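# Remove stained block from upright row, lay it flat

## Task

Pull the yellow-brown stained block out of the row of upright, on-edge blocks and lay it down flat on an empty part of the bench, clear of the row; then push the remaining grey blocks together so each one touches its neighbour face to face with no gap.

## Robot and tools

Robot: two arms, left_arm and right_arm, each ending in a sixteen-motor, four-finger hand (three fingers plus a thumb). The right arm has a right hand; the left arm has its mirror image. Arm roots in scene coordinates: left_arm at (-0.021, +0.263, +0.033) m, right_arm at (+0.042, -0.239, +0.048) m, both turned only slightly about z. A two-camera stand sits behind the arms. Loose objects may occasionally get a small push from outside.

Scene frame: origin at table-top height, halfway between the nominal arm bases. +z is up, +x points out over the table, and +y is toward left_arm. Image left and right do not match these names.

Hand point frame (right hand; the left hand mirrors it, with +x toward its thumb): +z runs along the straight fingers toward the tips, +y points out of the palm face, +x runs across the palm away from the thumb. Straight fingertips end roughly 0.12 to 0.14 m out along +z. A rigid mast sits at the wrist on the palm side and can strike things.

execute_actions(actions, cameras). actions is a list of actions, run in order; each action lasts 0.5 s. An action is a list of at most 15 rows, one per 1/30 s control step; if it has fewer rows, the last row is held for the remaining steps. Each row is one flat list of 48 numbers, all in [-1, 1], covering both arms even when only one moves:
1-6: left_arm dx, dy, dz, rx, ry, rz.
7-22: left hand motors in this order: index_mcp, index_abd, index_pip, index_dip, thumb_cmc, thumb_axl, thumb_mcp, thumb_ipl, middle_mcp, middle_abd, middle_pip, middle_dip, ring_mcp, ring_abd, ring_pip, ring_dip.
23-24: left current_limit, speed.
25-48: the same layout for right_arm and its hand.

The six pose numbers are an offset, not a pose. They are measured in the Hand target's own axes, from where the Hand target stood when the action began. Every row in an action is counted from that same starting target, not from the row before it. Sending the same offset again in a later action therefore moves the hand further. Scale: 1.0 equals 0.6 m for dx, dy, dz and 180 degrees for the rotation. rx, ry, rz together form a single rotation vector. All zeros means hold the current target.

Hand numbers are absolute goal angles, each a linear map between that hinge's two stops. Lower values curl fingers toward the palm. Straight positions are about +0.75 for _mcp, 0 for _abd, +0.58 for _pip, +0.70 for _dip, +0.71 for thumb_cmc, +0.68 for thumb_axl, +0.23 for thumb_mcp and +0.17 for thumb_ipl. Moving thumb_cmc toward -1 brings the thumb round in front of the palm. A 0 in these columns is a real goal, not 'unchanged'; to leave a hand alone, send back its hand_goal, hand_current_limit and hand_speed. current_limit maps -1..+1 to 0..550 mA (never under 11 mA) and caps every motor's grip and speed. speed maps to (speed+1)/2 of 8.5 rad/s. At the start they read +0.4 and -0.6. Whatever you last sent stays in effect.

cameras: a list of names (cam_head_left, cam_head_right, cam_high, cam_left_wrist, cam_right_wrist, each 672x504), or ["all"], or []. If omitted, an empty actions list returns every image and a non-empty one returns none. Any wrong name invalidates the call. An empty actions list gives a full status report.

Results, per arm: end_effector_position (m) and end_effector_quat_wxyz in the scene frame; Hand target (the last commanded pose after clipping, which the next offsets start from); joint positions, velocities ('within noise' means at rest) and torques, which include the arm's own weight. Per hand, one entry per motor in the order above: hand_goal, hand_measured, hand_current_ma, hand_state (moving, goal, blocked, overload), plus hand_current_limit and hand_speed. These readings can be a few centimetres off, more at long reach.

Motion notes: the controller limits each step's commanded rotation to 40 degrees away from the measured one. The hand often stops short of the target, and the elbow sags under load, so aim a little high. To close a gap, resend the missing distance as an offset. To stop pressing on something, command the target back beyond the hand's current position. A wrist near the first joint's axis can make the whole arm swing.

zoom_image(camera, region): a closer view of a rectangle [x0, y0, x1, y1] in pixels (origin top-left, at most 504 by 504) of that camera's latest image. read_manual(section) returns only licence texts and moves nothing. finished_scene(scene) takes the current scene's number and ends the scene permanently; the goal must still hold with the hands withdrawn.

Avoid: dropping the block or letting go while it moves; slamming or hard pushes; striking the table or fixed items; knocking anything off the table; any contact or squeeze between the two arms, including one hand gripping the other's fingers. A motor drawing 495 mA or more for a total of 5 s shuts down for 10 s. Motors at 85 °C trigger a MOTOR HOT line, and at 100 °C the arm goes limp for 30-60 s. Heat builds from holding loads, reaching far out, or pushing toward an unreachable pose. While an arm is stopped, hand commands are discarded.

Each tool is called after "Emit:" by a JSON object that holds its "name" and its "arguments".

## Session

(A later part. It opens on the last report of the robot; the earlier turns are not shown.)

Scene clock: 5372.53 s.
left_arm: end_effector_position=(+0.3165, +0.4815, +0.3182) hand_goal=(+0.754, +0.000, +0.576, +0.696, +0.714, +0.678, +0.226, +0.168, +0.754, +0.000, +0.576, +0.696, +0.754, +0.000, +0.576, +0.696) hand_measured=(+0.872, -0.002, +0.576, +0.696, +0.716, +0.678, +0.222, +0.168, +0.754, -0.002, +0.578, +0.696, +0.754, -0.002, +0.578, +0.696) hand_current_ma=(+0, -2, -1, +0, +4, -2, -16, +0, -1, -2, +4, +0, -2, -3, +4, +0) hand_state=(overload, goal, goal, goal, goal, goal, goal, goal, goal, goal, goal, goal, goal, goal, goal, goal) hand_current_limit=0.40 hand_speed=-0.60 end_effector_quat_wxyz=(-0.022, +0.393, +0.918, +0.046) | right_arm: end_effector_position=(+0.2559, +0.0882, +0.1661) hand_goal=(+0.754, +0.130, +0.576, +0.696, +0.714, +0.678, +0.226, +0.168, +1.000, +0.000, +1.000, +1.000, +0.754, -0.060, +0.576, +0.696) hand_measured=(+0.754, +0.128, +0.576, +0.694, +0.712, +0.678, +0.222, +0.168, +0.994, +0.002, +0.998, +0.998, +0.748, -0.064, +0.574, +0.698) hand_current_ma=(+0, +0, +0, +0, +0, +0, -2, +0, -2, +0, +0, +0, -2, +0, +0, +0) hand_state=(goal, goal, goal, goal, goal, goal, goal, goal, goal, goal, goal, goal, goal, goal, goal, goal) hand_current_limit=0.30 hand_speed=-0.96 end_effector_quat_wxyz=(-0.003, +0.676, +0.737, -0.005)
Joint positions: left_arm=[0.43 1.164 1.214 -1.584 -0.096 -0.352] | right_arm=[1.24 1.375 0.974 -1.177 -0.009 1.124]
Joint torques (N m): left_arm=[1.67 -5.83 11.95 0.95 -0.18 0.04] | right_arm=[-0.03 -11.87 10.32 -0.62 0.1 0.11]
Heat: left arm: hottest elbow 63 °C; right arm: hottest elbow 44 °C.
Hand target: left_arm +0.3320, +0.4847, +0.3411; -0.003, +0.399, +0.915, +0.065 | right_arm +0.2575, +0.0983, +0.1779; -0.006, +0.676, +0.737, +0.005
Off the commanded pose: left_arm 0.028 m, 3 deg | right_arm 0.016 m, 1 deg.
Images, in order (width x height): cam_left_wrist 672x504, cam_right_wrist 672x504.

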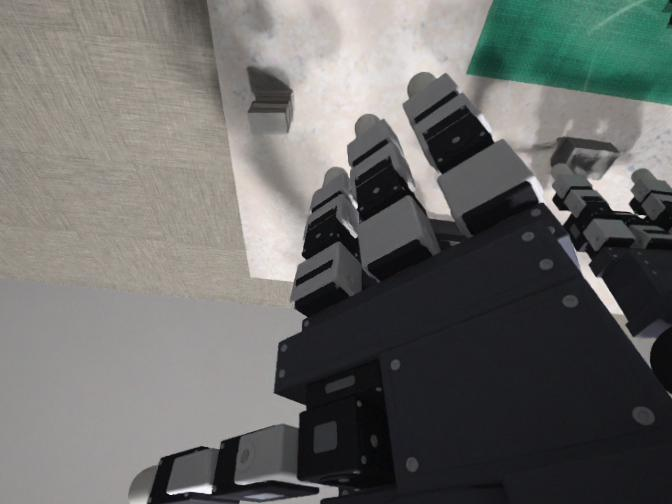

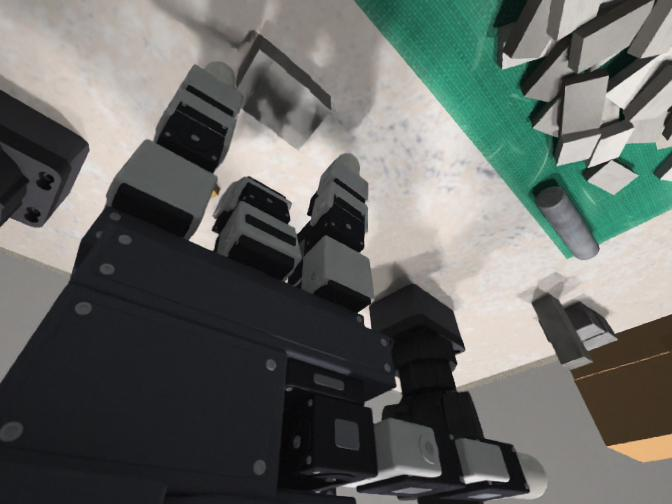

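Emit:
{"name": "execute_actions", "arguments": {"actions": [[[0,0,0,0,0,0,0.754,0,0.576,0.696,0.714,0.678,0.226,0.168,0.754,0,0.576,0.696,0.754,0,0.576,0.696,0.4,-0.6,0.012,0.001,-0.03,0,0,0,0.754,0.13,0.576,0.696,0.714,0.678,0.226,0.168,1,0,1,1,0.754,-0.12,0.576,0.696,0.3,-0.94]],[[0,0,0,0,0,0,0.754,0,0.576,0.696,0.714,0.678,0.226,0.168,0.754,0,0.576,0.696,0.754,0,0.576,0.696,0.4,-0.6,0,0,-0.045,0,0,0,0.754,0.13,0.576,0.696,0.714,0.678,0.226,0.168,1,0,1,1,0.754,-0.12,0.576,0.696,0.3,-0.94]],[[0,0,0,0,0,0,0.754,0,0.576,0.696,0.714,0.678,0.226,0.168,0.754,0,0.576,0.696,0.754,0,0.576,0.696,0.4,-0.6,0,0,-0.05,0,0,0,0.754,0.13,0.576,0.696,0.714,0.678,0.226,0.168,1,0,1,1,0.754,-0.12,0.576,0.696,0.3,-0.94]]], "cameras": ["cam_left_wrist","cam_right_wrist","cam_head_left","cam_high"]}}

Emit:
{"name": "zoom_image", "arguments": {"camera": "cam_left_wrist", "region": [530, 110, 640, 200]}}

Emit:
{"name": "zoom_image", "arguments": {"camera": "cam_right_wrist", "region": [200, 0, 380, 160]}}

Emit:
{"name": "zoom_image", "arguments": {"camera": "cam_head_left", "region": [270, 400, 390, 490]}}

Emit:
{"name": "zoom_image", "arguments": {"camera": "cam_high", "region": [430, 230, 550, 350]}}

Scene clock: 5391.43 s.
left_arm: end_effector_position=(+0.3165, +0.4815, +0.3182) hand_goal=(+0.754, +0.000, +0.576, +0.696, +0.714, +0.678, +0.226, +0.168, +0.754, +0.000, +0.576, +0.696, +0.754, +0.000, +0.576, +0.696) hand_measured=(+0.872, -0.002, +0.576, +0.696, +0.716, +0.678, +0.222, +0.168, +0.754, -0.002, +0.578, +0.696, +0.754, -0.002, +0.578, +0.696) hand_current_ma=(+0, -2, -1, +0, +4, -2, -16, +0, -1, -2, +4, +0, -2, -3, +4, +0) hand_state=(overload, goal, goal, goal, goal, goal, goal, goal, goal, goal, goal, goal, goal, goal, goal, goal) hand_current_limit=0.40 hand_speed=-0.60 end_effector_quat_wxyz=(-0.022, +0.393, +0.918, +0.046) | right_arm: end_effector_position=(+0.2578, +0.0962, +0.2400) hand_goal=(+0.754, +0.130, +0.576, +0.696, +0.714, +0.678, +0.226, +0.168, +1.000, +0.000, +1.000, +1.000, +0.754, -0.120, +0.576, +0.696) hand_measured=(+0.752, +0.128, +0.576, +0.694, +0.712, +0.678, +0.220, +0.168, +0.994, +0.000, +0.998, +0.998, +0.750, -0.118, +0.574, +0.698) hand_current_ma=(+0, +0, +0, +0, +0, +0, -2, +0, -2, +0, +0, +0, -1, +0, +0, +0) hand_state=(goal, goal, goal, goal, goal, goal, goal, goal, goal, goal, goal, goal, goal, goal, goal, goal) hand_current_limit=0.30 hand_speed=-0.94 end_effector_quat_wxyz=(-0.003, +0.676, +0.737, -0.005)
Joint positions: left_arm=[0.43 1.164 1.214 -1.584 -0.096 -0.352] | right_arm=[1.243 1.338 1.141 -1.382 -0.009 1.128]
Joint torques (N m): left_arm=[1.85 -5.77 11.97 0.98 -0.18 0.04] | right_arm=[0.15 -12.22 10.95 -0.66 0.1 0.13]
Heat: left arm: hottest elbow 63 °C; right arm: hottest elbow 46 °C.
Hand target: left_arm +0.3320, +0.4847, +0.3411; -0.003, +0.399, +0.915, +0.065 | right_arm +0.2577, +0.1045, +0.2530; -0.006, +0.676, +0.737, +0.005
Off the commanded pose: left_arm 0.028 m, 3 deg | right_arm 0.015 m, 1 deg.
Images, in order (width x height): cam_head_left 672x504, cam_high 672x504, cam_left_wrist 672x504, cam_right_wrist 672x504.

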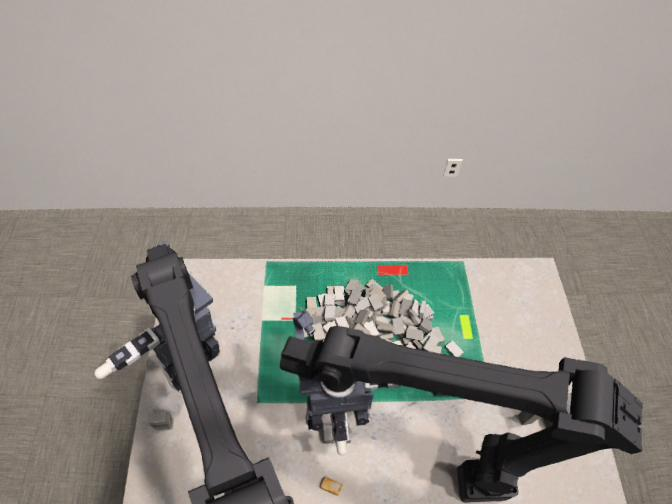

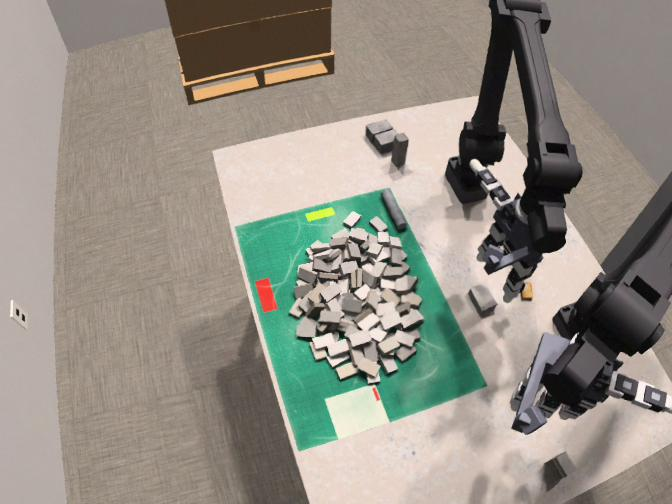

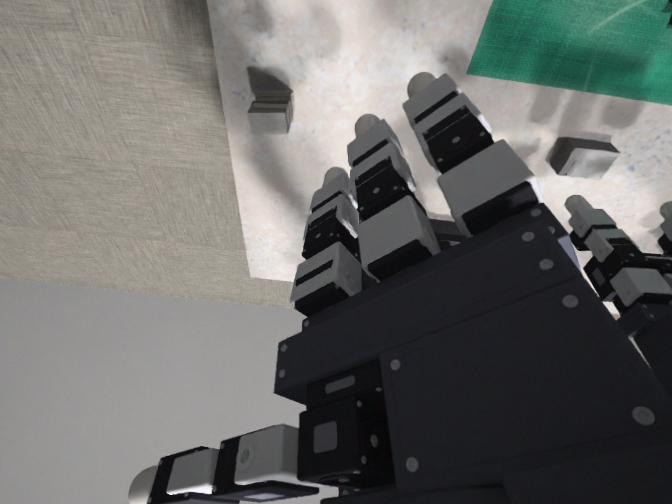

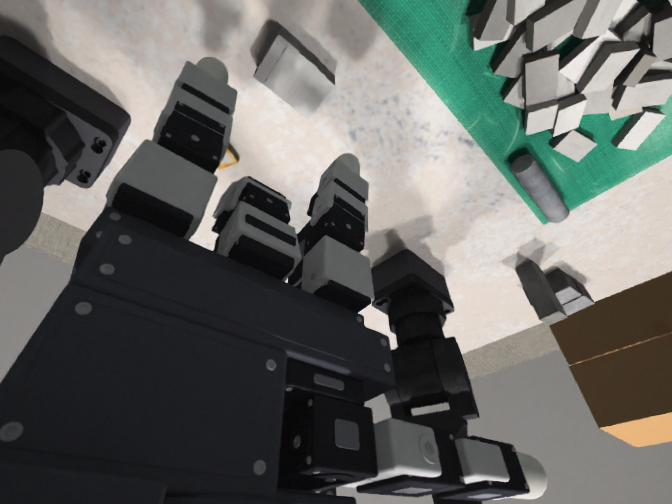

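Scaled by 4.582 from the camera's 672x504 image, which has a finer 960x720 frame.

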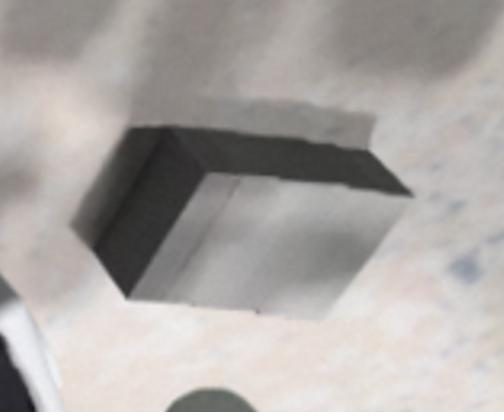

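Scaled by 2.800 from the camera's 672x504 image, which has a finer 960x720 frame.

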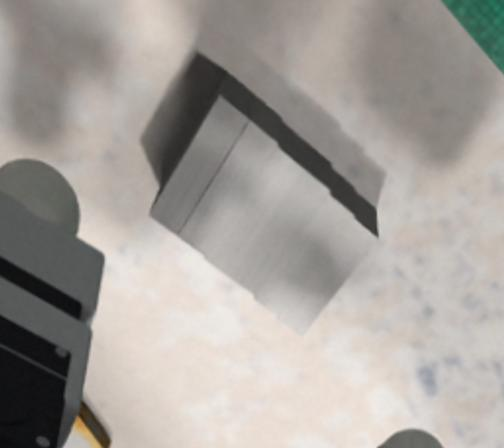

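Scaled by 4.200 from the camera's 672x504 image, which has a finer 960x720 frame.

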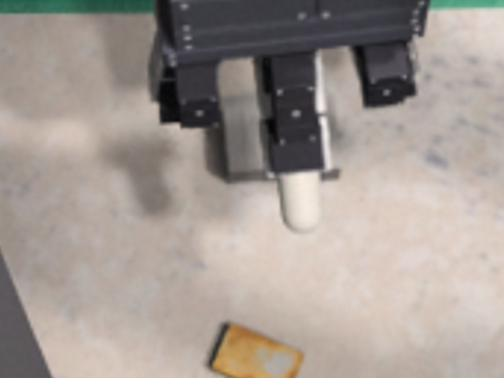

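Scaled by 4.200 from the camera's 672x504 image, which has a finer 960x720 frame.

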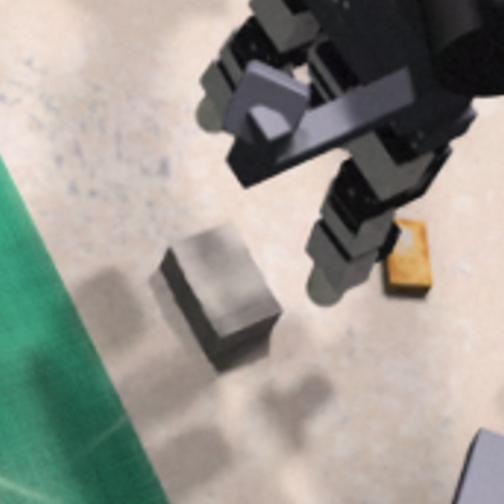

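Emit:
{"name": "zoom_image", "arguments": {"camera": "cam_right_wrist", "region": [245, 10, 345, 120]}}

Emit:
{"name": "zoom_image", "arguments": {"camera": "cam_left_wrist", "region": [545, 130, 625, 185]}}

Scaled by 4.582 from the camera's 672x504 image, which has a finer 960x720 frame.

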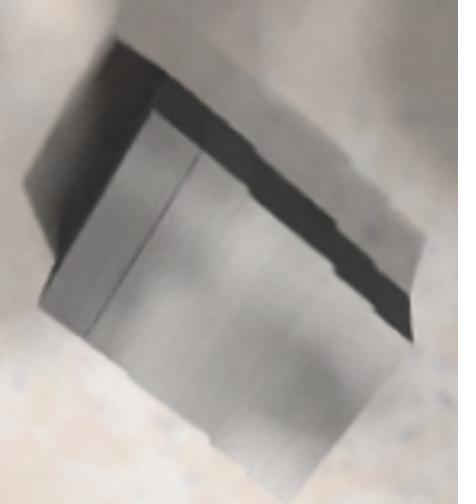

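Scaled by 6.300 from the camera's 672x504 image, which has a finer 960x720 frame.

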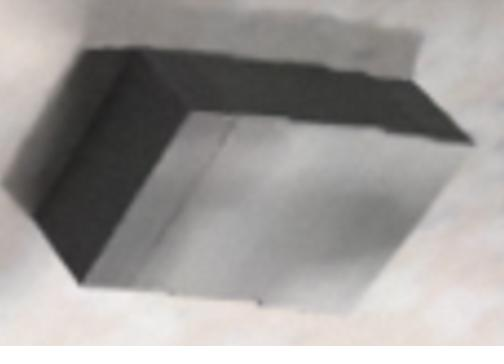

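Emit:
{"name": "finished_scene", "arguments": {"scene": 2}}

The scene is finished: the task was done.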